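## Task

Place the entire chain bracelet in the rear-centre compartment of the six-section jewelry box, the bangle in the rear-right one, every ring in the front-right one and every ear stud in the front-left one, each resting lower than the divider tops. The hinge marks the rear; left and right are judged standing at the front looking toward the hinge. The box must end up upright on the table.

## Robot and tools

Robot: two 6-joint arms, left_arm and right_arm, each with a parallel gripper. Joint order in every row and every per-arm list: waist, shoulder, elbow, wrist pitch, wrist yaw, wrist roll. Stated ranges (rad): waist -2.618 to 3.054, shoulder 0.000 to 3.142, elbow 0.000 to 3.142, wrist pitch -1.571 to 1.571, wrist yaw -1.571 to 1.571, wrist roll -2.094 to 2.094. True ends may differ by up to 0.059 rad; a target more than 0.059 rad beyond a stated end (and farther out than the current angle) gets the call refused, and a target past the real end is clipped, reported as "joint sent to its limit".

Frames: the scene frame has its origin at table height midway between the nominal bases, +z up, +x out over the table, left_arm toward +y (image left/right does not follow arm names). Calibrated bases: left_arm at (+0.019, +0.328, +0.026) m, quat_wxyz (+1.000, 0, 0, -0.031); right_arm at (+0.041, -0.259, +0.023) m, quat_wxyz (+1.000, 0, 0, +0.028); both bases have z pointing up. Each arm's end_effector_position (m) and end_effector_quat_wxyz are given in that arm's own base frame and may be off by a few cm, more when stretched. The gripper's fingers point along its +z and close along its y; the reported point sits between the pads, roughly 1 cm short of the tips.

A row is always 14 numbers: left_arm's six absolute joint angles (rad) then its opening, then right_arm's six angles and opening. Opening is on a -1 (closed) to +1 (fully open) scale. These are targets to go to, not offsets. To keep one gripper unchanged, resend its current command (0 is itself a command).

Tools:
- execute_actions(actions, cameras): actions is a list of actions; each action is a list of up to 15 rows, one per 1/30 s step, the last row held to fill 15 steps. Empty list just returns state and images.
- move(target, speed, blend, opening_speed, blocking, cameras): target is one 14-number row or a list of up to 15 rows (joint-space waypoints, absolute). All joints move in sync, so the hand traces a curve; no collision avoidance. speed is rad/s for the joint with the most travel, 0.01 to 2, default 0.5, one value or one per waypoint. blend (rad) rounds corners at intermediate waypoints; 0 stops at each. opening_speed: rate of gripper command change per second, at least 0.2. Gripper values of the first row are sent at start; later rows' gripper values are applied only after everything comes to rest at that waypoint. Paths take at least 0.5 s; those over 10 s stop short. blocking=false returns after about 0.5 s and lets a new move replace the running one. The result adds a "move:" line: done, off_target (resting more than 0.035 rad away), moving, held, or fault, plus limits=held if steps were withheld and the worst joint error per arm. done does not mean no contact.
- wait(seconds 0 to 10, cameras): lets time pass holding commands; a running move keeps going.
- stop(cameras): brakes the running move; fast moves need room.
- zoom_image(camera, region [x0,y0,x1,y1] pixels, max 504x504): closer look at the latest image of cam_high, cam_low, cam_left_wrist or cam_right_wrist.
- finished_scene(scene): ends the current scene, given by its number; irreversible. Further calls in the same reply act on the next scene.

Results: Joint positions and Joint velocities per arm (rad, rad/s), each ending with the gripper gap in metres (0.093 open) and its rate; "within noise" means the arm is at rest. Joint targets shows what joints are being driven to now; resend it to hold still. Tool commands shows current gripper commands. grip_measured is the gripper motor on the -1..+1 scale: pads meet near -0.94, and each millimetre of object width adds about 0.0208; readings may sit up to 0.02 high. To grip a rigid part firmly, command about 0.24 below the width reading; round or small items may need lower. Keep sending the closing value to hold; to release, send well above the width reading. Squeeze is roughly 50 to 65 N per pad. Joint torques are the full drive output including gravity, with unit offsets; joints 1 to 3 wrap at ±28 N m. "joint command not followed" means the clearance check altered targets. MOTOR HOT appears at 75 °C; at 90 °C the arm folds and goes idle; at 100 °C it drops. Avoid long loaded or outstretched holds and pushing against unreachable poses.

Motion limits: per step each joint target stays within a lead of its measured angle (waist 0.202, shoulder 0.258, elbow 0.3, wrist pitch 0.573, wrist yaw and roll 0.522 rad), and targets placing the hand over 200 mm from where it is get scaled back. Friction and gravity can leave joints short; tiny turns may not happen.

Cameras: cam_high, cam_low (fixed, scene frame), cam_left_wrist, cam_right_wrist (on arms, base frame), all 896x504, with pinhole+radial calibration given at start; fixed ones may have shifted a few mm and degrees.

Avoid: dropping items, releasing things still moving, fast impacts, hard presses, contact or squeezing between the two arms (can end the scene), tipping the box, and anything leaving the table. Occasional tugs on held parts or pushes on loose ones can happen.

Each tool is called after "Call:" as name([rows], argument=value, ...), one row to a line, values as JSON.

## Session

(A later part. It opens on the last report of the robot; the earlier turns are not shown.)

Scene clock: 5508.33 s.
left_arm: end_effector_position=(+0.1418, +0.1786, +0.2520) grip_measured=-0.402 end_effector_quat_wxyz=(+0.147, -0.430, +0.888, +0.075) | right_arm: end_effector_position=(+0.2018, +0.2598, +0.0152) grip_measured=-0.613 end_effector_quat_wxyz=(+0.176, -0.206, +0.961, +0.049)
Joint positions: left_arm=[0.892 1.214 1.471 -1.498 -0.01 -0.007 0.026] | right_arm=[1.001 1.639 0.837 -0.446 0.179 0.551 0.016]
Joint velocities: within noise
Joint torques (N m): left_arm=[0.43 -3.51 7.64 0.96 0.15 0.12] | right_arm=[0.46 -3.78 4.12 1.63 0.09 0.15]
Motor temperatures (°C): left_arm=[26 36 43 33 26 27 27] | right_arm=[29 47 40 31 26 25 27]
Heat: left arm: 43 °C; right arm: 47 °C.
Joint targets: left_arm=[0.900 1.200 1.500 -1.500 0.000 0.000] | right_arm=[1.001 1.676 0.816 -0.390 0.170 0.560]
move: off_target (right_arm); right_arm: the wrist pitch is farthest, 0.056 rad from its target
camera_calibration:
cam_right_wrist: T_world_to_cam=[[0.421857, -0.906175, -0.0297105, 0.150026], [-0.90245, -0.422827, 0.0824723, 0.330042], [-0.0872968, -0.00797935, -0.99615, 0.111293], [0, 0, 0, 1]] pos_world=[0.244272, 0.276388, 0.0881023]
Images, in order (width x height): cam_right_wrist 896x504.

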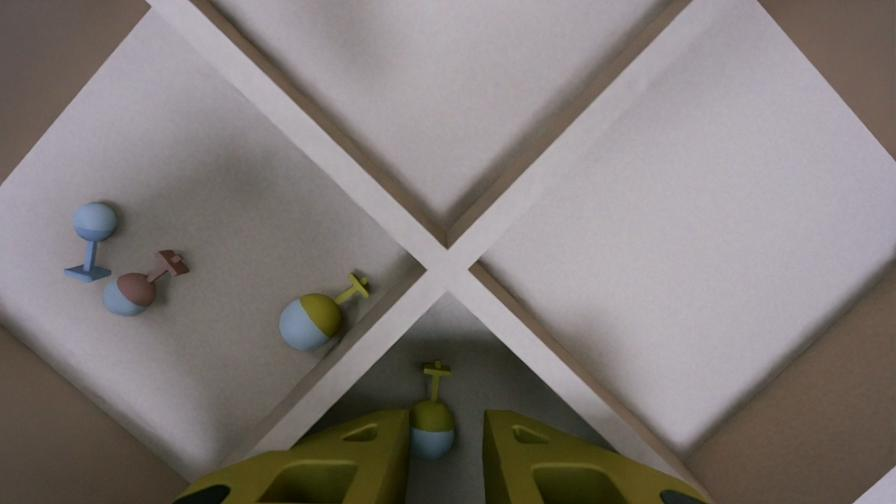

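Call:
move([
  [0.9,1.2,1.5,-1.5,0,0,-0.4,1.0,1.60,0.93,-0.61,0.17,0.56,-0.61],
  [0.9,1.2,1.5,-1.5,0,0,-0.4,0.93,1.78,1.35,-1.14,0,0.0,-0.58],
  [0.9,1.2,1.5,-1.5,0,0,-0.4,0.926,1.80,1.305,-1.05,0,-0.24,-0.58],
], speed=[0.3,0.6,0.6], blend=[0.05,0.08,0], cameras=["cam_right_wrist"])

Scene clock: 5531.33 s.
left_arm: end_effector_position=(+0.1418, +0.1786, +0.2520) grip_measured=-0.402 end_effector_quat_wxyz=(+0.147, -0.430, +0.888, +0.075) | right_arm: end_effector_position=(+0.1975, +0.2639, +0.0718) grip_measured=-0.583 end_effector_quat_wxyz=(+0.017, -0.548, +0.836, +0.002)
Joint positions: left_arm=[0.892 1.214 1.471 -1.498 -0.01 -0.007 0.026] | right_arm=[0.933 1.785 1.315 -1.068 0.008 -0.227 0.017]
Joint velocities: within noise
Joint torques (N m): left_arm=[0.43 -3.52 7.65 0.96 0.15 0.12] | right_arm=[-0.08 -7.5 5.5 0.61 -0.08 -0.1]
Motor temperatures (°C): left_arm=[26 35 43 33 26 27 27] | right_arm=[29 46 40 32 26 25 27]
Heat: left arm: 43 °C; right arm: 46 °C.
Joint targets: left_arm=[0.900 1.200 1.500 -1.500 0.000 0.000] | right_arm=[0.926 1.800 1.305 -1.050 0.000 -0.240]
move: done; blend cut to 0 rad at target 2
camera_calibration:
cam_right_wrist: T_world_to_cam=[[0.919376, -0.393341, 0.00554855, -0.078868], [-0.361316, -0.838775, 0.407317, 0.30278], [-0.155561, -0.376482, -0.91327, 0.272083], [0, 0, 0, 1]] pos_world=[0.224234, 0.325376, 0.125595]
Images, in order (width x height): cam_right_wrist 896x504.

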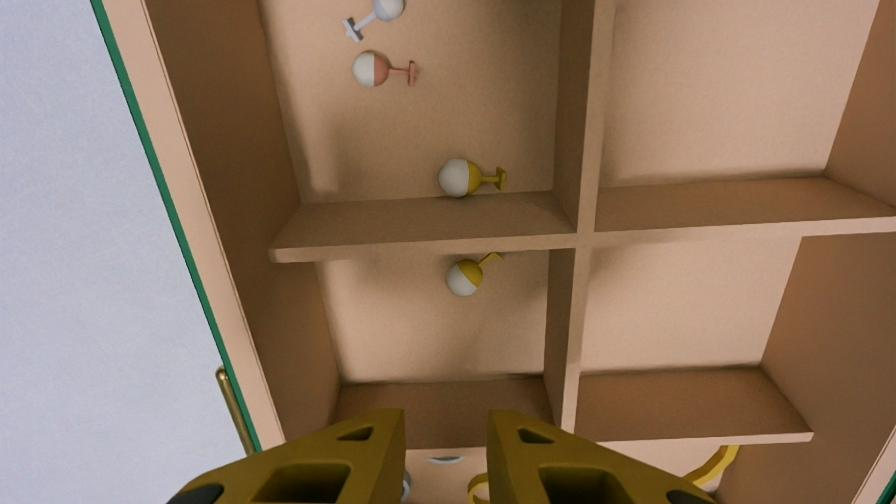

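Call:
move(target=[0.9,1.2,1.5,-1.5,0,0,-0.4,0.913,1.872,1.228,-0.92,0,-0.24,-0.58], speed=0.3, cameras=["cam_right_wrist"])

Scene clock: 5537.20 s.
left_arm: end_effector_position=(+0.1418, +0.1786, +0.2520) grip_measured=-0.402 end_effector_quat_wxyz=(+0.147, -0.430, +0.888, +0.075) | right_arm: end_effector_position=(+0.2019, +0.2626, +0.0299) grip_measured=-0.582 end_effector_quat_wxyz=(+0.006, -0.543, +0.840, -0.002)
Joint positions: left_arm=[0.892 1.214 1.471 -1.498 -0.01 -0.007 0.026] | right_arm=[0.919 1.859 1.236 -0.938 0.008 -0.228 0.017]
Joint velocities: within noise
Joint torques (N m): left_arm=[0.43 -3.51 7.64 0.96 0.15 0.12] | right_arm=[-0.03 -8.13 5.37 0.55 -0.07 -0.07]
Motor temperatures (°C): left_arm=[26 35 43 33 26 27 27] | right_arm=[29 46 40 31 26 25 27]
Heat: left arm: 43 °C; right arm: 46 °C.
Joint targets: left_arm=[0.900 1.200 1.500 -1.500 0.000 0.000] | right_arm=[0.913 1.872 1.228 -0.920 0.000 -0.240]
move: done
camera_calibration:
cam_right_wrist: T_world_to_cam=[[0.914393, -0.404827, -0.000298437, -0.0790448], [-0.365728, -0.826394, 0.428153, 0.317333], [-0.173575, -0.391391, -0.903706, 0.241328], [0, 0, 0, 1]] pos_world=[0.230224, 0.324697, 0.082199]
Images, in order (width x height): cam_right_wrist 896x504.

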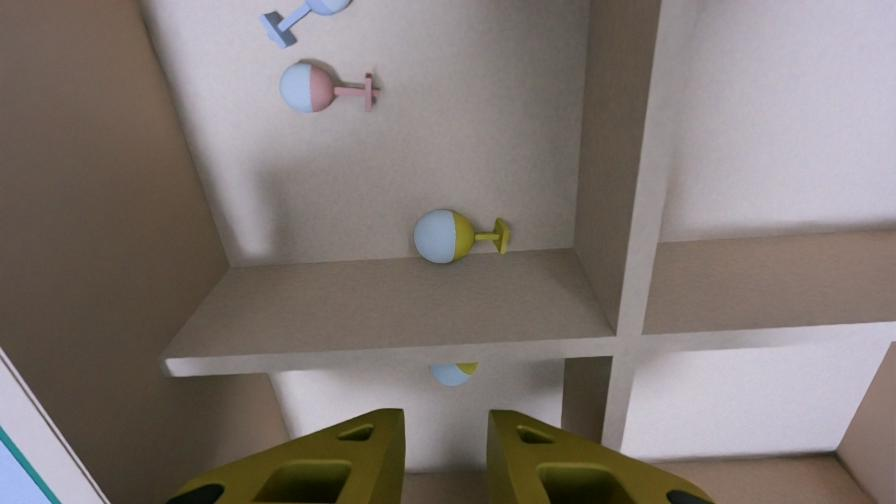

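Call:
move([
  [0.9,1.2,1.5,-1.5,0,0,-0.4,0.926,1.815,1.225,-0.96,0,-0.24,-0.58],
  [0.9,1.2,1.5,-1.5,0,0,-0.4,0.926,1.868,1.185,-0.87,0,-0.24,-0.58],
], speed=[0.25,0.2], cameras=["cam_right_wrist"])

Scene clock: 5552.90 s.
left_arm: end_effector_position=(+0.1418, +0.1786, +0.2520) grip_measured=-0.402 end_effector_quat_wxyz=(+0.147, -0.430, +0.888, +0.075) | right_arm: end_effector_position=(+0.2012, +0.2616, +0.0227) grip_measured=-0.582 end_effector_quat_wxyz=(+0.013, -0.543, +0.840, +0.001)
Joint positions: left_arm=[0.892 1.214 1.471 -1.498 -0.01 -0.007 0.026] | right_arm=[0.919 1.852 1.195 -0.888 0.008 -0.228 0.017]
Joint velocities: within noise
Joint torques (N m): left_arm=[0.43 -3.49 7.65 0.96 0.15 0.11] | right_arm=[1.06 -7.69 5.14 0.61 -0.07 -0.07]
Motor temperatures (°C): left_arm=[26 35 43 33 26 27 27] | right_arm=[29 47 40 31 26 25 27]
Heat: left arm: 43 °C; right arm: 47 °C.
Joint targets: left_arm=[0.900 1.200 1.500 -1.500 0.000 0.000] | right_arm=[0.926 1.868 1.185 -0.870 0.000 -0.240]
move: done
camera_calibration:
cam_right_wrist: T_world_to_cam=[[0.914378, -0.404847, 0.00342697, -0.0788235], [-0.369819, -0.831759, 0.414017, 0.321865], [-0.164763, -0.379835, -0.910263, 0.229564], [0, 0, 0, 1]] pos_world=[0.22893, 0.323, 0.0759756]
Images, in order (width x height): cam_right_wrist 896x504.

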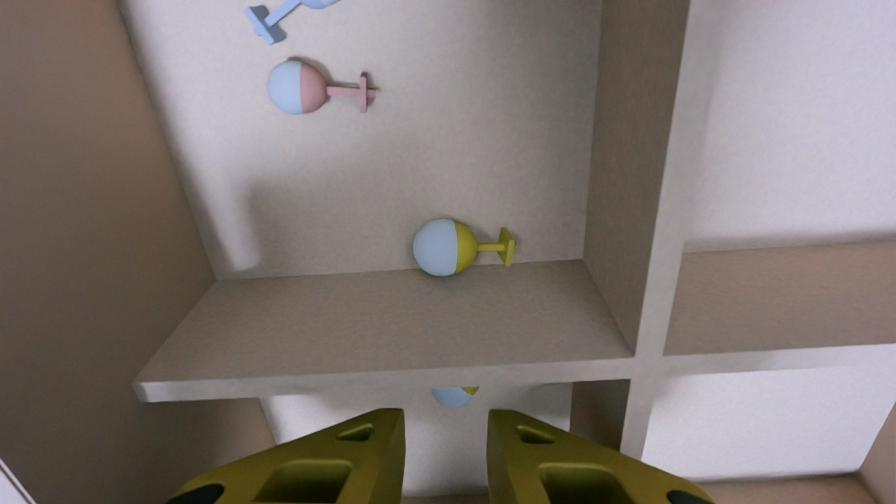

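Call:
move(target=[0.9,1.2,1.5,-1.5,0,0,-0.4,0.922,1.877,1.138,-0.825,0,-0.24,-0.58], speed=0.15, cameras=["cam_right_wrist"])

Scene clock: 5562.00 s.
left_arm: end_effector_position=(+0.1418, +0.1786, +0.2520) grip_measured=-0.402 end_effector_quat_wxyz=(+0.147, -0.430, +0.888, +0.075) | right_arm: end_effector_position=(+0.1957, +0.2572, +0.0117) grip_measured=-0.582 end_effector_quat_wxyz=(+0.006, -0.544, +0.839, +0.002)
Joint positions: left_arm=[0.892 1.214 1.471 -1.498 -0.01 -0.007 0.026] | right_arm=[0.92 1.857 1.153 -0.855 0 -0.229 0.017]
Joint velocities: within noise
Joint torques (N m): left_arm=[0.44 -3.49 7.64 0.96 0.15 0.11] | right_arm=[0.61 -7.2 4.44 0.7 0.01 -0.05]
Motor temperatures (°C): left_arm=[26 35 43 33 26 27 27] | right_arm=[29 48 39 31 26 25 27]
Heat: left arm: 43 °C; right arm: 48 °C.
Joint targets: left_arm=[0.900 1.200 1.500 -1.500 0.000 0.000] | right_arm=[0.922 1.877 1.138 -0.825 0.000 -0.240]
move: done
camera_calibration:
cam_right_wrist: T_world_to_cam=[[0.915183, -0.402973, -0.00728123, -0.0760583], [-0.362249, -0.830347, 0.423437, 0.318829], [-0.176679, -0.384885, -0.905896, 0.220621], [0, 0, 0, 1]] pos_world=[0.224082, 0.319003, 0.0643018]
Images, in order (width x height): cam_right_wrist 896x504.

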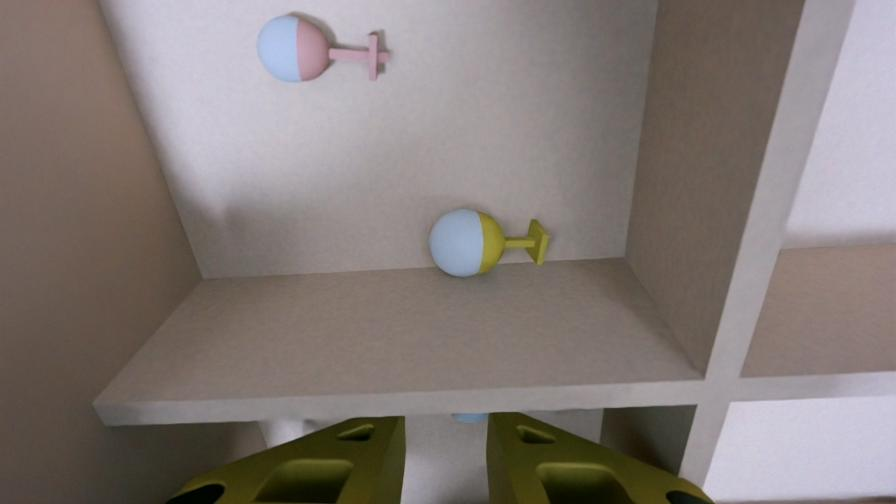

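Call:
move([
  [0.9,1.2,1.5,-1.5,0,0,-0.4,0.915,1.845,1.20,-0.905,0,-0.24,-0.54],
  [0.9,1.2,1.5,-1.5,0,0,-0.4,0.908,1.872,1.175,-0.855,0,-0.24,-0.54],
], speed=[0.2,0.2], cameras=["cam_right_wrist"])

Scene clock: 5571.40 s.
left_arm: end_effector_position=(+0.1418, +0.1786, +0.2520) grip_measured=-0.402 end_effector_quat_wxyz=(+0.147, -0.430, +0.888, +0.075) | right_arm: end_effector_position=(+0.1997, +0.2603, +0.0178) grip_measured=-0.542 end_effector_quat_wxyz=(+0.009, -0.541, +0.841, +0.006)
Joint positions: left_arm=[0.892 1.214 1.471 -1.498 -0.01 -0.007 0.026] | right_arm=[0.914 1.857 1.18 -0.873 -0.005 -0.229 0.019]
Joint velocities: within noise
Joint torques (N m): left_arm=[0.43 -3.51 7.64 0.96 0.15 0.12] | right_arm=[-0.02 -7.77 5.49 0.56 0.06 -0.06]
Motor temperatures (°C): left_arm=[26 35 43 33 26 27 27] | right_arm=[29 48 39 30 26 25 27]
Heat: left arm: 43 °C; right arm: 48 °C.
Joint targets: left_arm=[0.900 1.200 1.500 -1.500 0.000 0.000] | right_arm=[0.908 1.872 1.175 -0.855 0.000 -0.240]
move: done
camera_calibration:
cam_right_wrist: T_world_to_cam=[[0.912749, -0.408393, -0.0102243, -0.0764574], [-0.367647, -0.832081, 0.415304, 0.321928], [-0.178115, -0.375309, -0.909625, 0.2259], [0, 0, 0, 1]] pos_world=[0.228378, 0.321428, 0.0710043]
Images, in order (width x height): cam_right_wrist 896x504.

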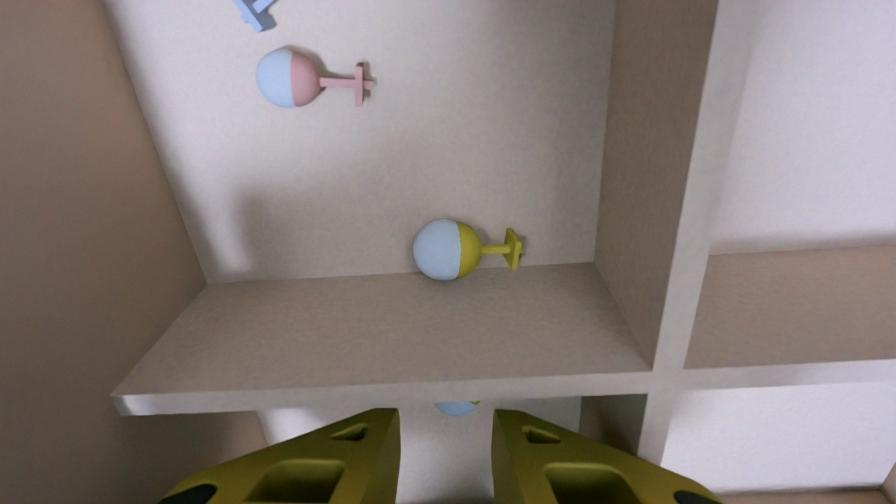

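Call:
move(target=[0.9,1.2,1.5,-1.5,0,0,-0.4,0.908,1.89,1.135,-0.81,0,-0.24,-0.54], speed=0.15, cameras=["cam_right_wrist"])

Scene clock: 5578.03 s.
left_arm: end_effector_position=(+0.1418, +0.1786, +0.2520) grip_measured=-0.402 end_effector_quat_wxyz=(+0.147, -0.430, +0.888, +0.075) | right_arm: end_effector_position=(+0.1975, +0.2608, +0.0126) grip_measured=-0.542 end_effector_quat_wxyz=(+0.009, -0.541, +0.841, +0.012)
Joint positions: left_arm=[0.892 1.214 1.471 -1.498 -0.01 -0.007 0.026] | right_arm=[0.914 1.858 1.159 -0.846 -0.017 -0.23 0.019]
Joint velocities: within noise
Joint torques (N m): left_arm=[0.43 -3.49 7.64 0.96 0.15 0.12] | right_arm=[-0.03 -6.19 3.64 0.78 0.17 -0.05]
Motor temperatures (°C): left_arm=[26 35 43 33 26 27 27] | right_arm=[29 49 39 30 26 25 27]
Heat: left arm: 43 °C; right arm: 49 °C.
Joint targets: left_arm=[0.900 1.200 1.500 -1.500 0.000 0.000] | right_arm=[0.908 1.890 1.135 -0.810 0.000 -0.240]
move: off_target (right_arm); right_arm: the wrist pitch is farthest, 0.036 rad from its target
camera_calibration:
cam_right_wrist: T_world_to_cam=[[0.913068, -0.407266, -0.0209944, -0.0745077], [-0.363953, -0.837024, 0.408569, 0.324321], [-0.183969, -0.36541, -0.912486, 0.219585], [0, 0, 0, 1]] pos_world=[0.226465, 0.321359, 0.0662969]
Images, in order (width x height): cam_right_wrist 896x504.

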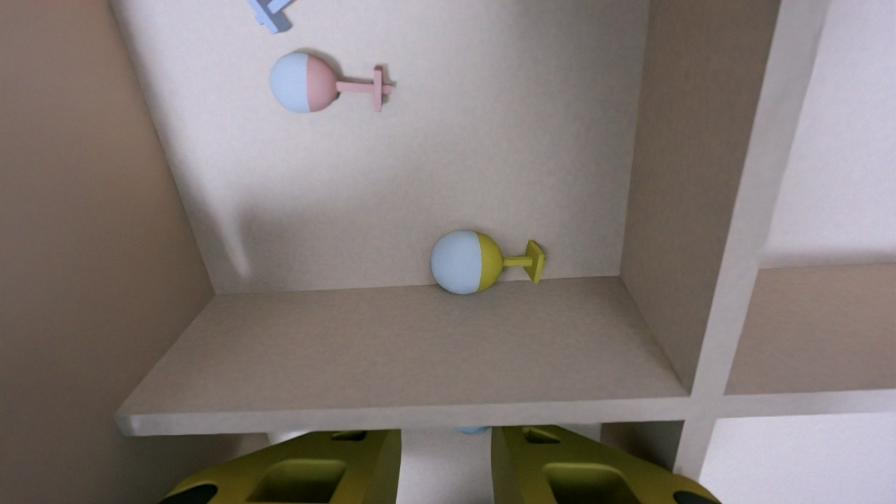

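Call:
move([
  [0.9,1.2,1.5,-1.5,0,0,-0.4,0.915,1.80,1.28,-1.05,0,-0.24,-0.6],
  [0.9,1.2,1.5,-1.5,0,0,-0.4,1.025,1.80,1.29,-1.05,0.2,-0.2,-0.6],
  [0.9,1.2,1.5,-1.5,0,0,-0.4,1.025,1.862,1.213,-0.92,0.2,-0.2,-0.6],
], speed=[0.3,0.4,0.25], blend=[0.05,0,0], cameras=["cam_right_wrist"])

Scene clock: 5593.93 s.
left_arm: end_effector_position=(+0.1418, +0.1786, +0.2520) grip_measured=-0.402 end_effector_quat_wxyz=(+0.147, -0.430, +0.888, +0.075) | right_arm: end_effector_position=(+0.1980, +0.2622, +0.0328) grip_measured=-0.598 end_effector_quat_wxyz=(+0.040, -0.576, +0.812, -0.087)
Joint positions: left_arm=[0.892 1.214 1.471 -1.498 -0.01 -0.007 0.026] | right_arm=[1.022 1.848 1.221 -0.939 0.192 -0.212 0.017]
Joint velocities: within noise
Joint torques (N m): left_arm=[0.44 -3.49 7.65 0.96 0.15 0.12] | right_arm=[0.75 -7.94 5.33 0.53 0.22 0.18]
Motor temperatures (°C): left_arm=[26 35 43 33 26 27 27] | right_arm=[29 48 38 30 26 25 27]
Heat: left arm: 43 °C; right arm: 48 °C.
Joint targets: left_arm=[0.900 1.200 1.500 -1.500 0.000 0.000] | right_arm=[1.025 1.862 1.213 -0.920 0.200 -0.200]
move: done
camera_calibration:
cam_right_wrist: T_world_to_cam=[[0.931875, -0.316607, 0.177114, -0.108023], [-0.362772, -0.810109, 0.460564, 0.308451], [-0.00233593, -0.493441, -0.869776, 0.234855], [0, 0, 0, 1]] pos_world=[0.21311, 0.331565, 0.0813425]
Images, in order (width x height): cam_right_wrist 896x504.

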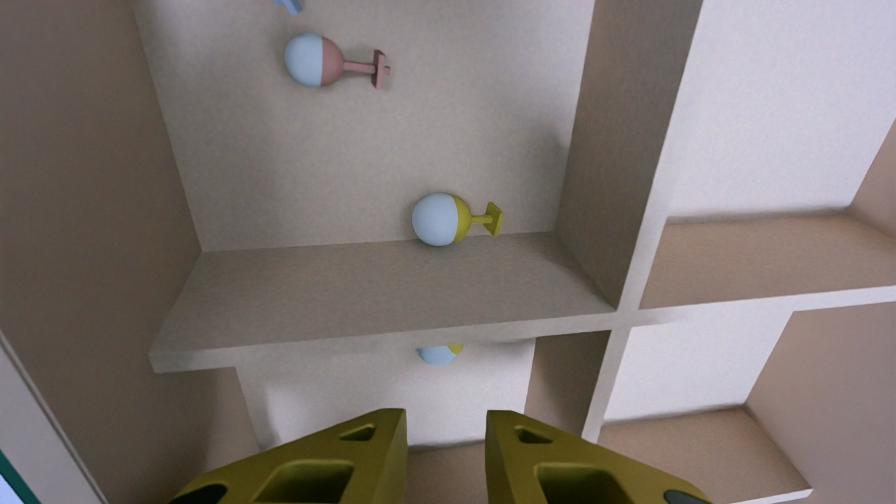

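Call:
move(target=[0.9,1.2,1.5,-1.5,0,0,-0.4,1.022,1.882,1.175,-0.85,0.2,-0.2,-0.6], speed=0.2, cameras=["cam_right_wrist"])

Scene clock: 5602.67 s.
left_arm: end_effector_position=(+0.1418, +0.1786, +0.2520) grip_measured=-0.402 end_effector_quat_wxyz=(+0.147, -0.430, +0.888, +0.075) | right_arm: end_effector_position=(+0.1995, +0.2646, +0.0191) grip_measured=-0.598 end_effector_quat_wxyz=(+0.047, -0.575, +0.812, -0.084)
Joint positions: left_arm=[0.892 1.214 1.471 -1.498 -0.01 -0.007 0.026] | right_arm=[1.022 1.866 1.184 -0.868 0.192 -0.212 0.017]
Joint velocities: within noise
Joint torques (N m): left_arm=[0.43 -3.51 7.64 0.96 0.15 0.12] | right_arm=[0.5 -7.8 5.09 0.6 0.22 0.18]
Motor temperatures (°C): left_arm=[26 35 44 33 26 27 27] | right_arm=[29 48 38 30 26 25 27]
Heat: left arm: 44 °C; right arm: 48 °C.
Joint targets: left_arm=[0.900 1.200 1.500 -1.500 0.000 0.000] | right_arm=[1.022 1.882 1.175 -0.850 0.200 -0.200]
move: done
camera_calibration:
cam_right_wrist: T_world_to_cam=[[0.930193, -0.319383, 0.180927, -0.105251], [-0.367034, -0.816108, 0.446378, 0.319931], [0.00509078, -0.481624, -0.876363, 0.219567], [0, 0, 0, 1]] pos_world=[0.214212, 0.333232, 0.0686533]
Images, in order (width x height): cam_right_wrist 896x504.

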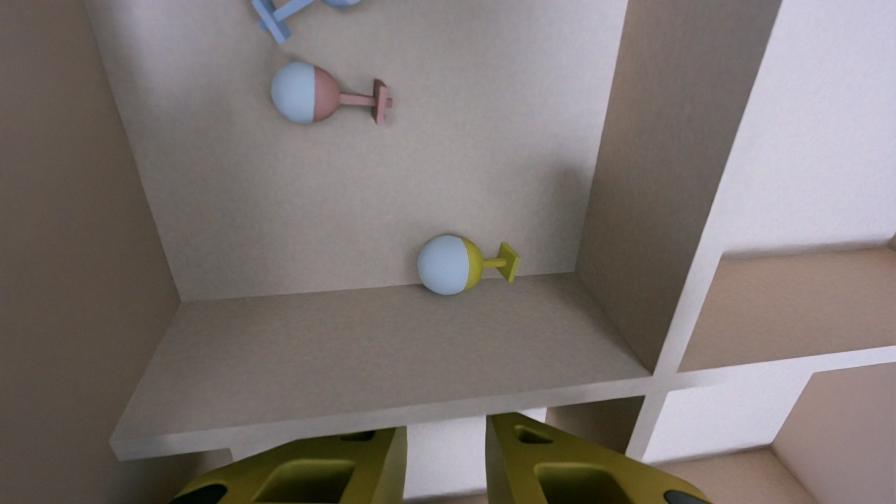

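Call:
move(target=[0.9,1.2,1.5,-1.5,0,0,-0.4,1.022,1.882,1.142,-0.81,0.2,-0.2,-0.6], speed=0.15, cameras=["cam_right_wrist"])

Scene clock: 5610.07 s.
left_arm: end_effector_position=(+0.1418, +0.1786, +0.2520) grip_measured=-0.402 end_effector_quat_wxyz=(+0.147, -0.430, +0.888, +0.075) | right_arm: end_effector_position=(+0.1985, +0.2629, +0.0117) grip_measured=-0.598 end_effector_quat_wxyz=(+0.051, -0.575, +0.813, -0.083)
Joint positions: left_arm=[0.892 1.214 1.471 -1.498 -0.01 -0.007 0.026] | right_arm=[1.022 1.866 1.151 -0.828 0.192 -0.212 0.017]
Joint velocities: within noise
Joint torques (N m): left_arm=[0.43 -3.51 7.64 0.96 0.15 0.11] | right_arm=[0.5 -7.72 5 0.61 0.22 0.18]
Motor temperatures (°C): left_arm=[26 35 44 33 26 27 27] | right_arm=[29 47 38 30 26 25 27]
Heat: left arm: 44 °C; right arm: 47 °C.
Joint targets: left_arm=[0.900 1.200 1.500 -1.500 0.000 0.000] | right_arm=[1.022 1.882 1.142 -0.810 0.200 -0.200]
move: done
camera_calibration:
cam_right_wrist: T_world_to_cam=[[0.929506, -0.320506, 0.182465, -0.103092], [-0.36871, -0.818848, 0.439932, 0.322646], [0.00841017, -0.476196, -0.879299, 0.210262], [0, 0, 0, 1]] pos_world=[0.21302, 0.331283, 0.0617519]
Images, in order (width x height): cam_right_wrist 896x504.

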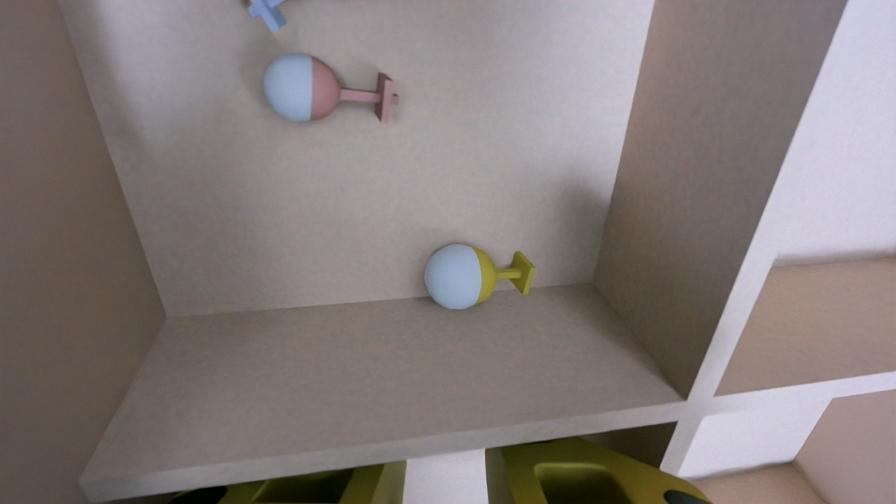

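Call:
move(target=[0.9,1.2,1.5,-1.5,0,0,-0.4,1.011,1.884,1.118,-0.778,0.2,-0.2,-0.57], speed=0.12, cameras=["cam_right_wrist"])

Scene clock: 5617.43 s.
left_arm: end_effector_position=(+0.1418, +0.1786, +0.2520) grip_measured=-0.402 end_effector_quat_wxyz=(+0.147, -0.430, +0.888, +0.075) | right_arm: end_effector_position=(+0.1992, +0.2610, +0.0064) grip_measured=-0.573 end_effector_quat_wxyz=(+0.054, -0.572, +0.814, -0.081)
Joint positions: left_arm=[0.892 1.214 1.471 -1.498 -0.01 -0.007 0.026] | right_arm=[1.017 1.866 1.127 -0.797 0.192 -0.212 0.018]
Joint velocities: within noise
Joint torques (N m): left_arm=[0.43 -3.49 7.64 0.96 0.15 0.11] | right_arm=[-0.05 -7.46 4.93 0.63 0.22 0.18]
Motor temperatures (°C): left_arm=[26 35 44 33 26 27 27] | right_arm=[29 47 39 30 26 25 27]
Heat: left arm: 44 °C; right arm: 47 °C.
Joint targets: left_arm=[0.900 1.200 1.500 -1.500 0.000 0.000] | right_arm=[1.011 1.884 1.118 -0.778 0.200 -0.200]
move: done
camera_calibration:
cam_right_wrist: T_world_to_cam=[[0.927207, -0.326242, 0.183993, -0.101468], [-0.374431, -0.819702, 0.433463, 0.325076], [0.00940589, -0.470803, -0.882188, 0.203089], [0, 0, 0, 1]] pos_world=[0.21389, 0.328977, 0.0569237]
Images, in order (width x height): cam_right_wrist 896x504.

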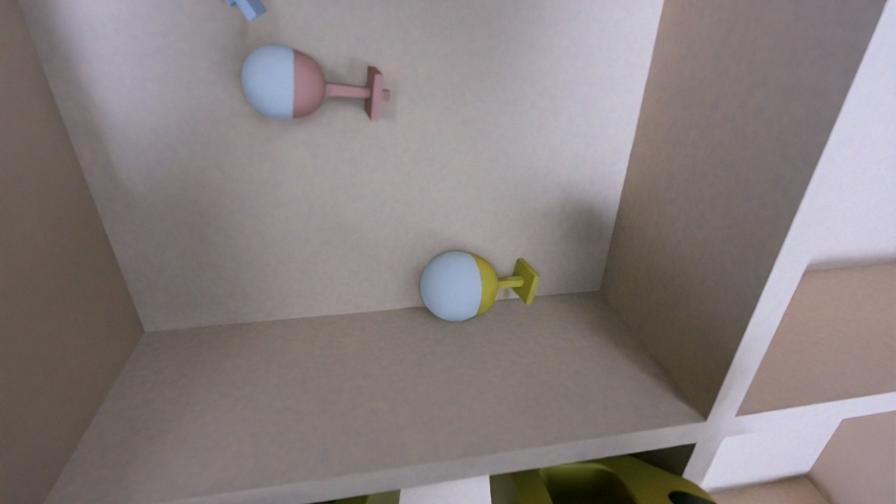

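z 0.0064 unobstructed. Close.

Call:
move(target=[0.9,1.2,1.5,-1.5,0,0,-0.4,1.011,1.884,1.118,-0.778,0.2,-0.2,-0.98], speed=0.2, opening_speed=0.3, cameras=[])

Scene clock: 5625.10 s.
left_arm: end_effector_position=(+0.1418, +0.1786, +0.2520) grip_measured=-0.402 end_effector_quat_wxyz=(+0.147, -0.430, +0.888, +0.075) | right_arm: end_effector_position=(+0.1997, +0.2611, +0.0064) grip_measured=-0.863 end_effector_quat_wxyz=(+0.055, -0.572, +0.814, -0.082)
Joint positions: left_arm=[0.892 1.214 1.471 -1.498 -0.01 -0.007 0.026] | right_arm=[1.017 1.866 1.127 -0.795 0.194 -0.212 0.004]
Joint velocities: within noise
Joint torques (N m): left_arm=[0.44 -3.49 7.64 0.96 0.15 0.12] | right_arm=[-0.05 -7.47 4.94 0.62 0.2 0.18]
Motor temperatures (°C): left_arm=[26 35 44 33 26 27 27] | right_arm=[29 47 38 30 26 25 27]
Heat: left arm: 44 °C; right arm: 47 °C.
Joint targets: left_arm=[0.900 1.200 1.500 -1.500 0.000 0.000] | right_arm=[1.011 1.884 1.118 -0.778 0.200 -0.200]
move: done
No camera images: "cameras" was empty.

Call:
move([
  [0.9,1.2,1.5,-1.5,0,0,-0.4,1.018,1.84,1.17,-0.87,0.2,-0.2,-0.98],
  [0.9,1.2,1.5,-1.5,0,0,-0.4,1.018,1.78,1.33,-1.09,0.2,-0.2,-0.98],
  [0.9,1.2,1.5,-1.5,0,0,-0.4,0.93,1.78,1.55,-1.33,0,-0.2,-0.98],
], speed=[0.2,0.3,0.4], blend=[0.03,0.05,0], cameras=["cam_right_wrist","cam_high"])

Scene clock: 5633.77 s.
left_arm: end_effector_position=(+0.1418, +0.1786, +0.2520) grip_measured=-0.402 end_effector_quat_wxyz=(+0.147, -0.430, +0.888, +0.075) | right_arm: end_effector_position=(+0.1977, +0.2648, +0.1201) grip_measured=-0.881 end_effector_quat_wxyz=(-0.003, -0.542, +0.840, -0.006)
Joint positions: left_arm=[0.892 1.214 1.471 -1.498 -0.01 -0.007 0.026] | right_arm=[0.934 1.804 1.532 -1.31 0.009 -0.212 0.003]
Joint velocities: within noise
Joint torques (N m): left_arm=[0.44 -3.51 7.64 0.96 0.15 0.11] | right_arm=[0.13 -11.51 8.18 0.13 -0.06 0.17]
Motor temperatures (°C): left_arm=[26 35 44 33 26 27 27] | right_arm=[29 47 38 30 26 25 27]
Heat: left arm: 44 °C; right arm: 47 °C.
Joint targets: left_arm=[0.900 1.200 1.500 -1.500 0.000 0.000] | right_arm=[0.930 1.780 1.550 -1.330 0.000 -0.200]
move: done
camera_calibration:
cam_right_wrist: T_world_to_cam=[[0.913752, -0.406255, -0.00367886, -0.0733131], [-0.362118, -0.818519, 0.445979, 0.274035], [-0.184192, -0.406182, -0.895036, 0.327871], [0, 0, 0, 1]] pos_world=[0.226614, 0.327694, 0.170973]
Images, in order (width x height): cam_high 896x504, cam_right_wrist 896x504.

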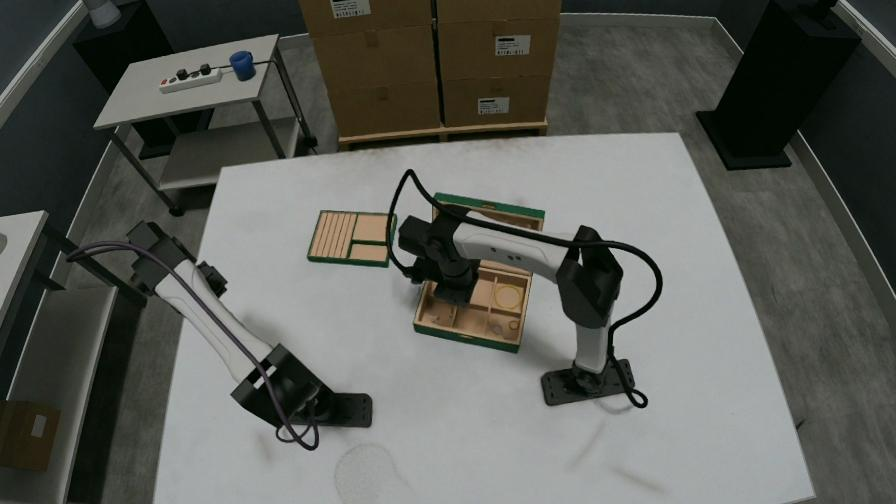

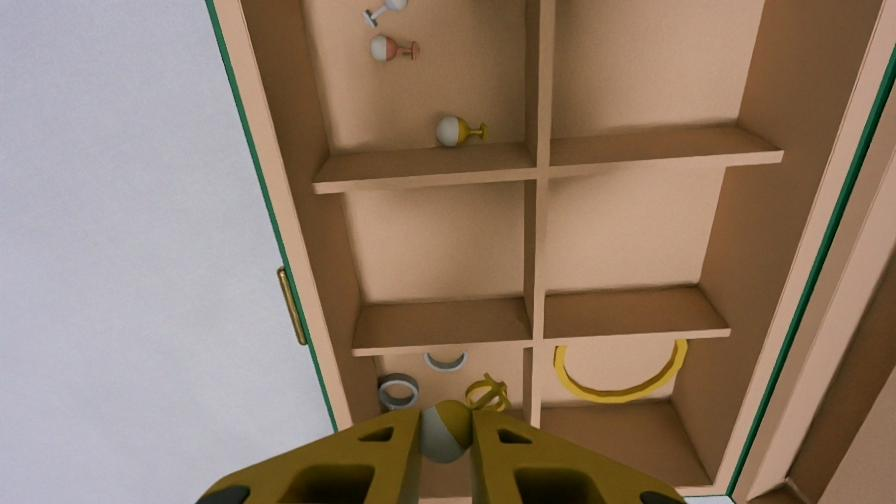

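Call:
move([
  [0.9,1.2,1.5,-1.5,0,0,-0.4,0.944,2.05,1.82,-1.32,0,-1.2,-0.98],
  [0.9,1.2,1.5,-1.5,0,0,-0.4,0.944,2.08,1.81,-1.3,0,-1.84,-0.98],
], speed=[0.5,0.5], blend=[0.1,0], cameras=["cam_right_wrist"])

Scene clock: 5655.83 s.
left_arm: end_effector_position=(+0.1418, +0.1786, +0.2520) grip_measured=-0.402 end_effector_quat_wxyz=(+0.147, -0.430, +0.888, +0.075) | right_arm: end_effector_position=(+0.2347, +0.3176, +0.0984) grip_measured=-0.881 end_effector_quat_wxyz=(+0.004, +0.982, -0.187, +0.002)
Joint positions: left_arm=[0.892 1.214 1.471 -1.498 -0.01 -0.007 0.026] | right_arm=[0.938 2.06 1.797 -1.314 0.008 -1.827 0.003]
Joint velocities: within noise
Joint torques (N m): left_arm=[0.43 -3.49 7.64 0.96 0.15 0.11] | right_arm=[1.05 -9.74 7.64 0.39 -0.11 -0.04]
Motor temperatures (°C): left_arm=[26 35 44 33 26 27 27] | right_arm=[29 50 41 29 26 25 28]
Heat: left arm: 44 °C; right arm: 50 °C.
Joint targets: left_arm=[0.900 1.200 1.500 -1.500 0.000 0.000] | right_arm=[0.944 2.080 1.810 -1.300 0.000 -1.840]
move: done
camera_calibration:
cam_right_wrist: T_world_to_cam=[[0.361739, 0.932112, -0.0176453, -0.379904], [0.839948, -0.317642, 0.43999, -0.10028], [0.404515, -0.173983, -0.897829, 0.125135], [0, 0, 0, 1]] pos_world=[0.171037, 0.344032, 0.149769]
Images, in order (width x height): cam_right_wrist 896x504.

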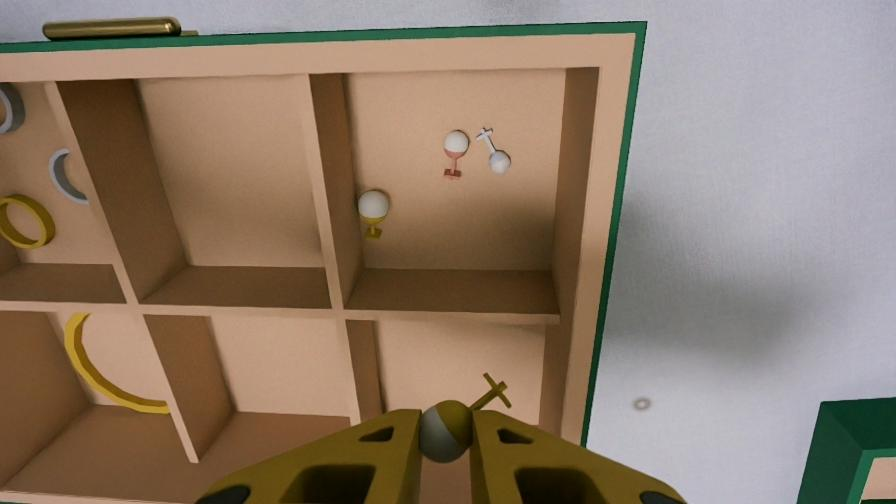

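Call:
move([
  [0.9,1.2,1.5,-1.5,0,0,-0.4,0.957,2.11,1.70,-1.15,0,-1.84,-0.98],
  [0.9,1.2,1.5,-1.5,0,0,-0.4,0.957,2.143,1.55,-0.97,0,-1.84,-0.98],
], speed=[0.35,0.2], blend=[0.03,0], cameras=["cam_right_wrist"])

Scene clock: 5675.60 s.
left_arm: end_effector_position=(+0.1418, +0.1786, +0.2520) grip_measured=-0.402 end_effector_quat_wxyz=(+0.147, -0.430, +0.888, +0.075) | right_arm: end_effector_position=(+0.2338, +0.3254, +0.0356) grip_measured=-0.882 end_effector_quat_wxyz=(-0.010, +0.984, -0.180, +0.009)
Joint positions: left_arm=[0.892 1.214 1.471 -1.498 -0.01 -0.007 0.026] | right_arm=[0.951 2.09 1.59 -1.046 0.008 -1.829 0.003]
Joint velocities: within noise
Joint torques (N m): left_arm=[0.43 -3.49 7.64 0.96 0.15 0.11] | right_arm=[0.99 -6.65 2.55 1.1 -0.11 -0.08]
Motor temperatures (°C): left_arm=[26 35 44 33 26 27 27] | right_arm=[29 53 42 29 26 25 28]
Heat: left arm: 44 °C; right arm: 53 °C.
Joint targets: left_arm=[0.900 1.200 1.500 -1.500 0.000 0.000] | right_arm=[0.957 2.143 1.550 -0.970 0.000 -1.840]
move: off_target (right_arm); right_arm: the wrist pitch is farthest, 0.076 rad from its target
camera_calibration:
cam_right_wrist: T_world_to_cam=[[0.347886, 0.937467, 0.0114332, -0.387503], [0.836821, -0.31599, 0.44708, -0.0694497], [0.422735, -0.145965, -0.894421, 0.0569415], [0, 0, 0, 1]] pos_world=[0.168853, 0.349637, 0.0864096]
Images, in order (width x height): cam_right_wrist 896x504.

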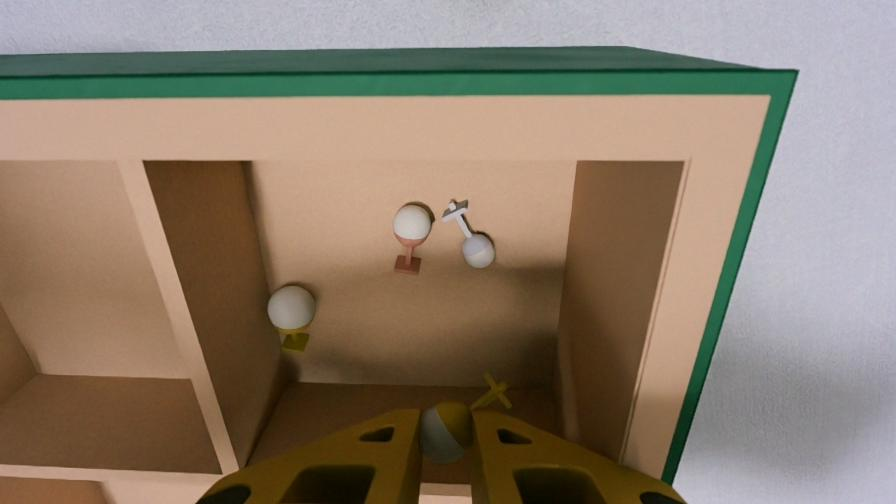

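Call:
move([
  [0.9,1.2,1.5,-1.5,0,0,-0.4,0.957,2.08,1.65,-1.14,0,-1.84,-0.98],
  [0.9,1.2,1.5,-1.5,0,0,-0.4,0.976,2.10,1.62,-1.09,0,-1.84,-0.98],
  [0.9,1.2,1.5,-1.5,0,0,-0.4,0.976,2.14,1.555,-0.975,0,-1.84,-0.98],
], speed=[0.3,0.25,0.2], cameras=["cam_right_wrist"])

Scene clock: 5689.80 s.
left_arm: end_effector_position=(+0.1418, +0.1786, +0.2520) grip_measured=-0.402 end_effector_quat_wxyz=(+0.147, -0.430, +0.888, +0.075) | right_arm: end_effector_position=(+0.2250, +0.3282, +0.0360) grip_measured=-0.883 end_effector_quat_wxyz=(-0.004, +0.986, -0.169, +0.006)
Joint positions: left_arm=[0.892 1.214 1.471 -1.498 -0.01 -0.007 0.026] | right_arm=[0.973 2.09 1.592 -1.061 0.007 -1.829 0.003]
Joint velocities: within noise
Joint torques (N m): left_arm=[0.43 -3.49 7.64 0.96 0.15 0.12] | right_arm=[0.79 -6.91 2.73 1.19 -0.11 -0.06]
Motor temperatures (°C): left_arm=[26 35 44 33 26 27 27] | right_arm=[29 51 40 30 26 25 29]
Heat: left arm: 44 °C; right arm: 51 °C.
Joint targets: left_arm=[0.900 1.200 1.500 -1.500 0.000 0.000] | right_arm=[0.976 2.140 1.555 -0.975 0.000 -1.840]
move: off_target (right_arm); right_arm: the wrist pitch is farthest, 0.086 rad from its target
camera_calibration:
cam_right_wrist: T_world_to_cam=[[0.326729, 0.945118, -0.000157535, -0.384441], [0.847061, -0.292757, 0.4436, -0.0712241], [0.419208, -0.14507, -0.896225, 0.0620314], [0, 0, 0, 1]] pos_world=[0.159935, 0.35149, 0.0871285]
Images, in order (width x height): cam_right_wrist 896x504.

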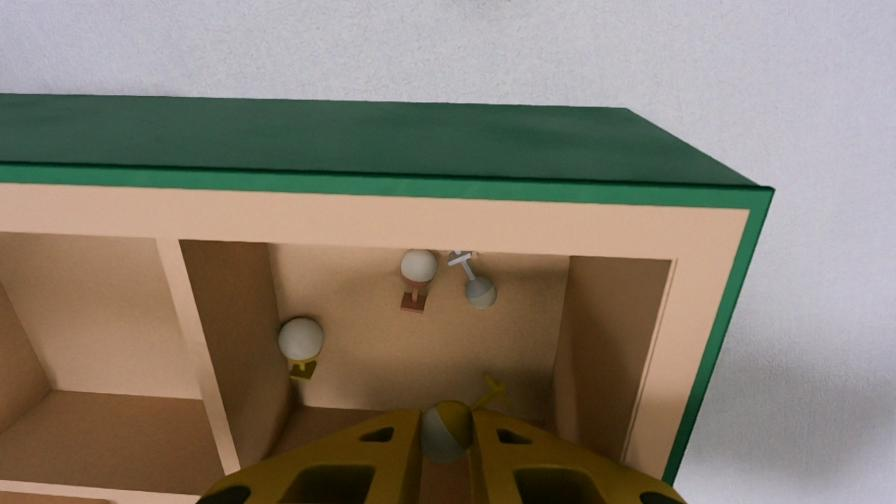

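Call:
move([
  [0.9,1.2,1.5,-1.5,0,0,-0.4,0.976,2.06,1.66,-1.16,0,-1.84,-0.98],
  [0.9,1.2,1.5,-1.5,0,0,-0.4,1.086,2.075,1.61,-1.09,0.25,-1.8,-0.98],
  [0.9,1.2,1.5,-1.5,0,0,-0.4,1.086,2.12,1.555,-0.99,0.25,-1.8,-0.98],
], speed=[0.3,0.4,0.2], cameras=["cam_right_wrist"])

Scene clock: 5719.60 s.
left_arm: end_effector_position=(+0.1418, +0.1786, +0.2520) grip_measured=-0.402 end_effector_quat_wxyz=(+0.147, -0.430, +0.888, +0.075) | right_arm: end_effector_position=(+0.2202, +0.3307, +0.0397) grip_measured=-0.883 end_effector_quat_wxyz=(+0.041, +0.985, -0.121, +0.114)
Joint positions: left_arm=[0.892 1.214 1.471 -1.498 -0.01 -0.007 0.026] | right_arm=[1.086 2.088 1.584 -1.062 0.243 -1.813 0.003]
Joint velocities: within noise
Joint torques (N m): left_arm=[0.43 -3.49 7.64 0.96 0.15 0.12] | right_arm=[0.58 -8.66 3.47 1.02 0.2 0.17]
Motor temperatures (°C): left_arm=[26 34 44 33 26 27 27] | right_arm=[29 49 38 30 26 25 29]
Heat: left arm: 44 °C; right arm: 49 °C.
Joint targets: left_arm=[0.900 1.200 1.500 -1.500 0.000 0.000] | right_arm=[1.086 2.120 1.555 -0.990 0.250 -1.800]
move: off_target (right_arm); right_arm: the wrist pitch is farthest, 0.072 rad from its target
camera_calibration:
cam_right_wrist: T_world_to_cam=[[0.243165, 0.967827, -0.064667, -0.371744], [0.759718, -0.14858, 0.633051, -0.103987], [0.603075, -0.203065, -0.771404, 0.041383], [0, 0, 0, 1]] pos_world=[0.144439, 0.352736, 0.0737126]
Images, in order (width x height): cam_right_wrist 896x504.

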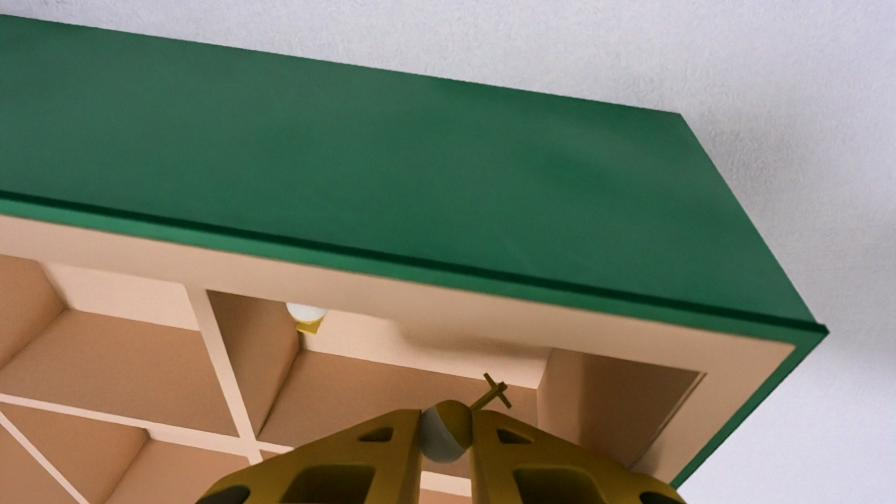

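Call:
zoom_image(camera="cam_right_wrist", region=[200, 260, 700, 504])

Call:
zoom_image(camera="cam_high", region=[370, 170, 570, 370])

Call:
execute_actions(actions=[], cameras=["cam_low","cam_high"])

Call:
zoom_image(camera="cam_low", region=[220, 150, 620, 400])

Scaled by 1.008 from the camera's 896x504 image, which has a finer 1280x720 frame.

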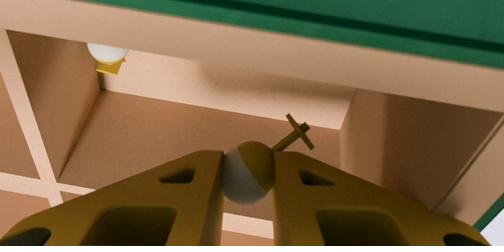

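This scene's latest camera images include none from cam_high. They are from: cam_right_wrist. cam_high's image comes with the result of a call that names it in "cameras".

Scene clock: 5743.30 s.
left_arm: end_effector_position=(+0.1418, +0.1786, +0.2520) grip_measured=-0.402 end_effector_quat_wxyz=(+0.147, -0.430, +0.888, +0.075) | right_arm: end_effector_position=(+0.2202, +0.3307, +0.0396) grip_measured=-0.883 end_effector_quat_wxyz=(+0.041, +0.985, -0.121, +0.115)
Joint positions: left_arm=[0.892 1.214 1.471 -1.498 -0.01 -0.007 0.026] | right_arm=[1.086 2.088 1.584 -1.061 0.244 -1.813 0.003]
Joint velocities: within noise
Joint torques (N m): left_arm=[0.44 -3.49 7.64 0.96 0.15 0.11] | right_arm=[0.49 -8.66 3.52 1.02 0.18 0.18]
Motor temperatures (°C): left_arm=[26 34 44 33 26 27 27] | right_arm=[29 51 38 30 26 25 29]
Heat: left arm: 44 °C; right arm: 51 °C.
Joint targets: left_arm=[0.900 1.200 1.500 -1.500 0.000 0.000] | right_arm=[1.086 2.120 1.555 -0.990 0.250 -1.800]
Tool commands: left_gripper/opening=-0.4 right_gripper/opening=-0.98
Images, in order (width x height): cam_high 896x504, cam_low 896x504.

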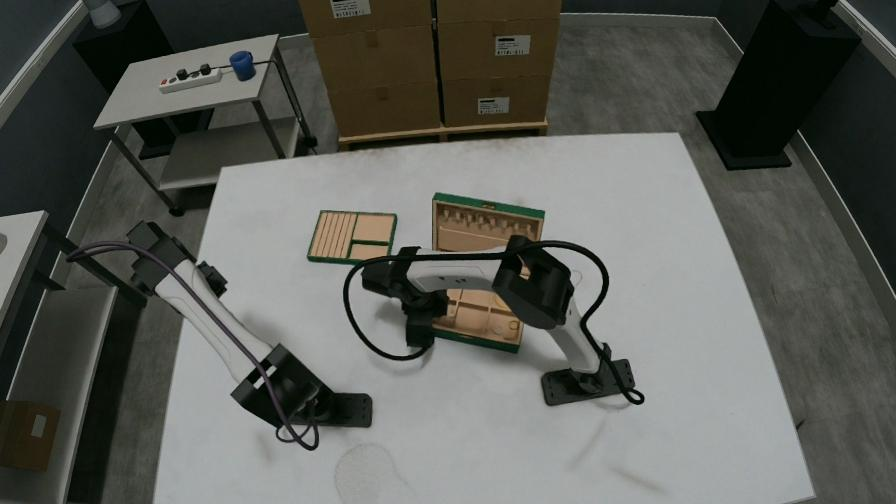

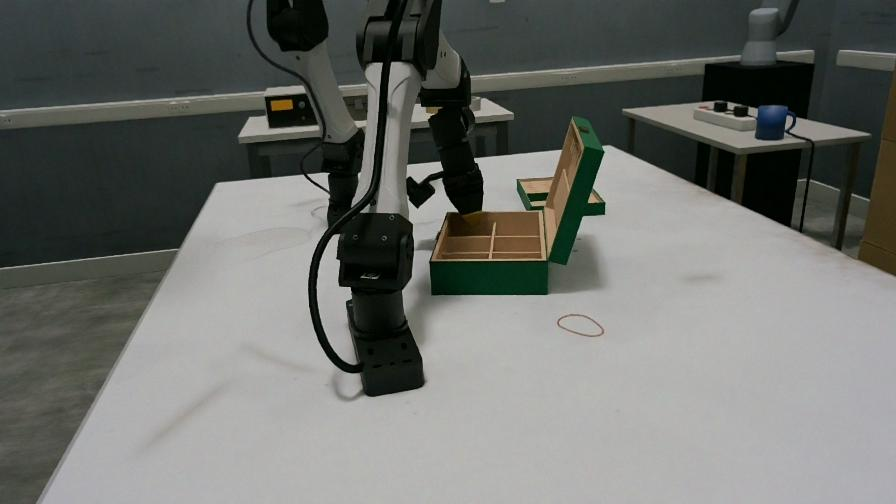

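Scaled by 1.260 from the camera's 896x504 image, which has a finer 1280x720 frame.

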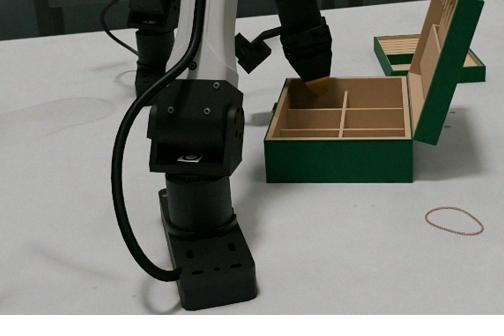

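Call:
move([
  [0.9,1.2,1.5,-1.5,0,0,-0.4,1.086,2.04,1.63,-1.16,0.25,-1.8,-0.98],
  [0.9,1.2,1.5,-1.5,0,0,-0.4,1.066,2.04,1.56,-1.08,0.25,-1.8,-0.98],
  [0.9,1.2,1.5,-1.5,0,0,-0.4,1.066,2.085,1.50,-0.98,0.25,-1.8,-0.98],
], speed=[0.3,0.3,0.2], cameras=["cam_right_wrist"])

Scene clock: 5766.47 s.
left_arm: end_effector_position=(+0.1418, +0.1786, +0.2520) grip_measured=-0.402 end_effector_quat_wxyz=(+0.147, -0.430, +0.888, +0.075) | right_arm: end_effector_position=(+0.2221, +0.3216, +0.0292) grip_measured=-0.883 end_effector_quat_wxyz=(+0.038, +0.984, -0.129, +0.116)
Joint positions: left_arm=[0.892 1.214 1.471 -1.498 -0.01 -0.007 0.026] | right_arm=[1.071 2.068 1.51 -0.999 0.244 -1.812 0.003]
Joint velocities: within noise
Joint torques (N m): left_arm=[0.43 -3.49 7.65 0.96 0.15 0.12] | right_arm=[0.08 -9.8 5.24 0.5 0.18 0.17]
Motor temperatures (°C): left_arm=[26 34 44 33 26 27 27] | right_arm=[29 52 37 30 26 25 29]
Heat: left arm: 44 °C; right arm: 52 °C.
Joint targets: left_arm=[0.900 1.200 1.500 -1.500 0.000 0.000] | right_arm=[1.066 2.085 1.500 -0.980 0.250 -1.800]
move: done
camera_calibration:
cam_right_wrist: T_world_to_cam=[[0.258557, 0.964362, -0.0561568, -0.366642], [0.754156, -0.165187, 0.63558, -0.0936557], [0.603653, -0.206685, -0.76999, 0.0313398], [0, 0, 0, 1]] pos_world=[0.146511, 0.344583, 0.0630676]
Images, in order (width x height): cam_right_wrist 896x504.

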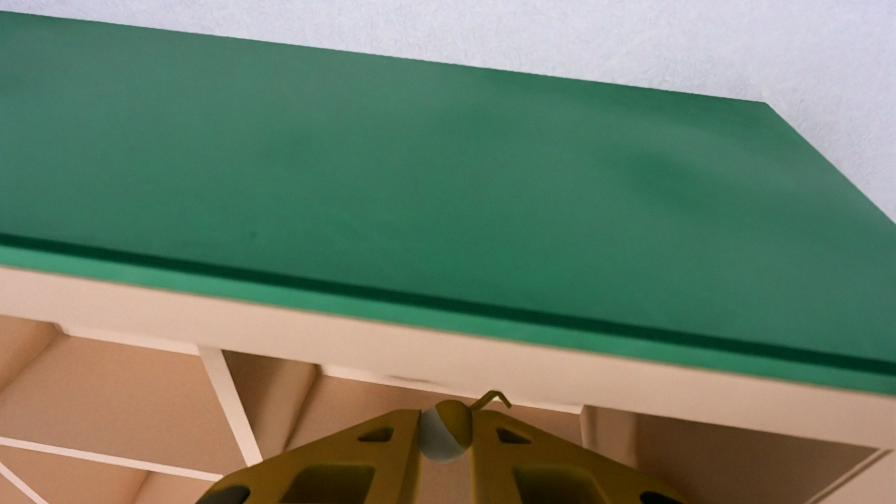

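Call:
move(target=[0.9,1.2,1.5,-1.5,0,0,-0.4,1.066,2.105,1.462,-0.915,0.25,-1.8,-0.98], speed=0.15, cameras=["cam_right_wrist"])

Scene clock: 5771.80 s.
left_arm: end_effector_position=(+0.1418, +0.1786, +0.2520) grip_measured=-0.402 end_effector_quat_wxyz=(+0.147, -0.430, +0.888, +0.075) | right_arm: end_effector_position=(+0.2215, +0.3205, +0.0133) grip_measured=-0.883 end_effector_quat_wxyz=(+0.039, +0.984, -0.129, +0.115)
Joint positions: left_arm=[0.892 1.214 1.471 -1.498 -0.01 -0.007 0.026] | right_arm=[1.071 2.086 1.471 -0.944 0.244 -1.812 0.003]
Joint velocities: within noise
Joint torques (N m): left_arm=[0.43 -3.51 7.64 0.96 0.15 0.11] | right_arm=[0.06 -9.65 5.19 0.59 0.18 0.16]
Motor temperatures (°C): left_arm=[26 34 44 33 26 27 27] | right_arm=[29 51 38 30 26 25 30]
Heat: left arm: 44 °C; right arm: 51 °C.
Joint targets: left_arm=[0.900 1.200 1.500 -1.500 0.000 0.000] | right_arm=[1.066 2.105 1.462 -0.915 0.250 -1.800]
move: done
camera_calibration:
cam_right_wrist: T_world_to_cam=[[0.258843, 0.964137, -0.0586571, -0.366221], [0.754883, -0.16403, 0.635016, -0.0837743], [0.602621, -0.208649, -0.770269, 0.0200815], [0, 0, 0, 1]] pos_world=[0.145932, 0.343536, 0.0471847]
Images, in order (width x height): cam_right_wrist 896x504.

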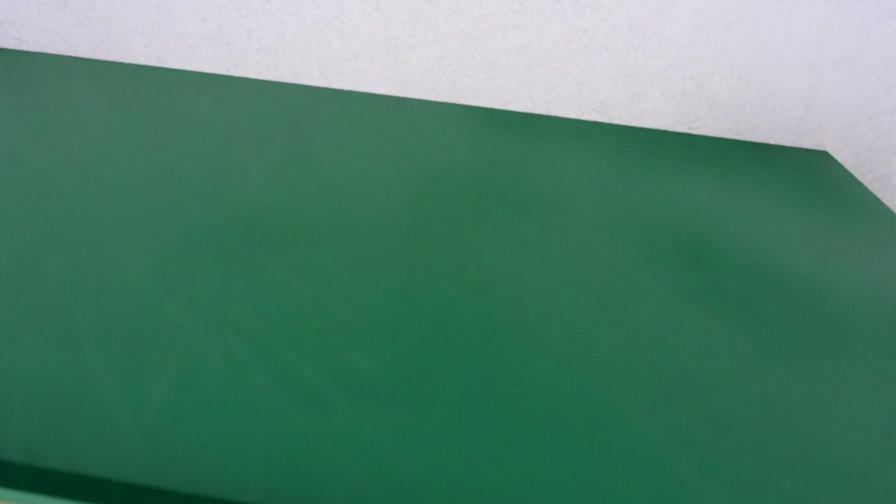

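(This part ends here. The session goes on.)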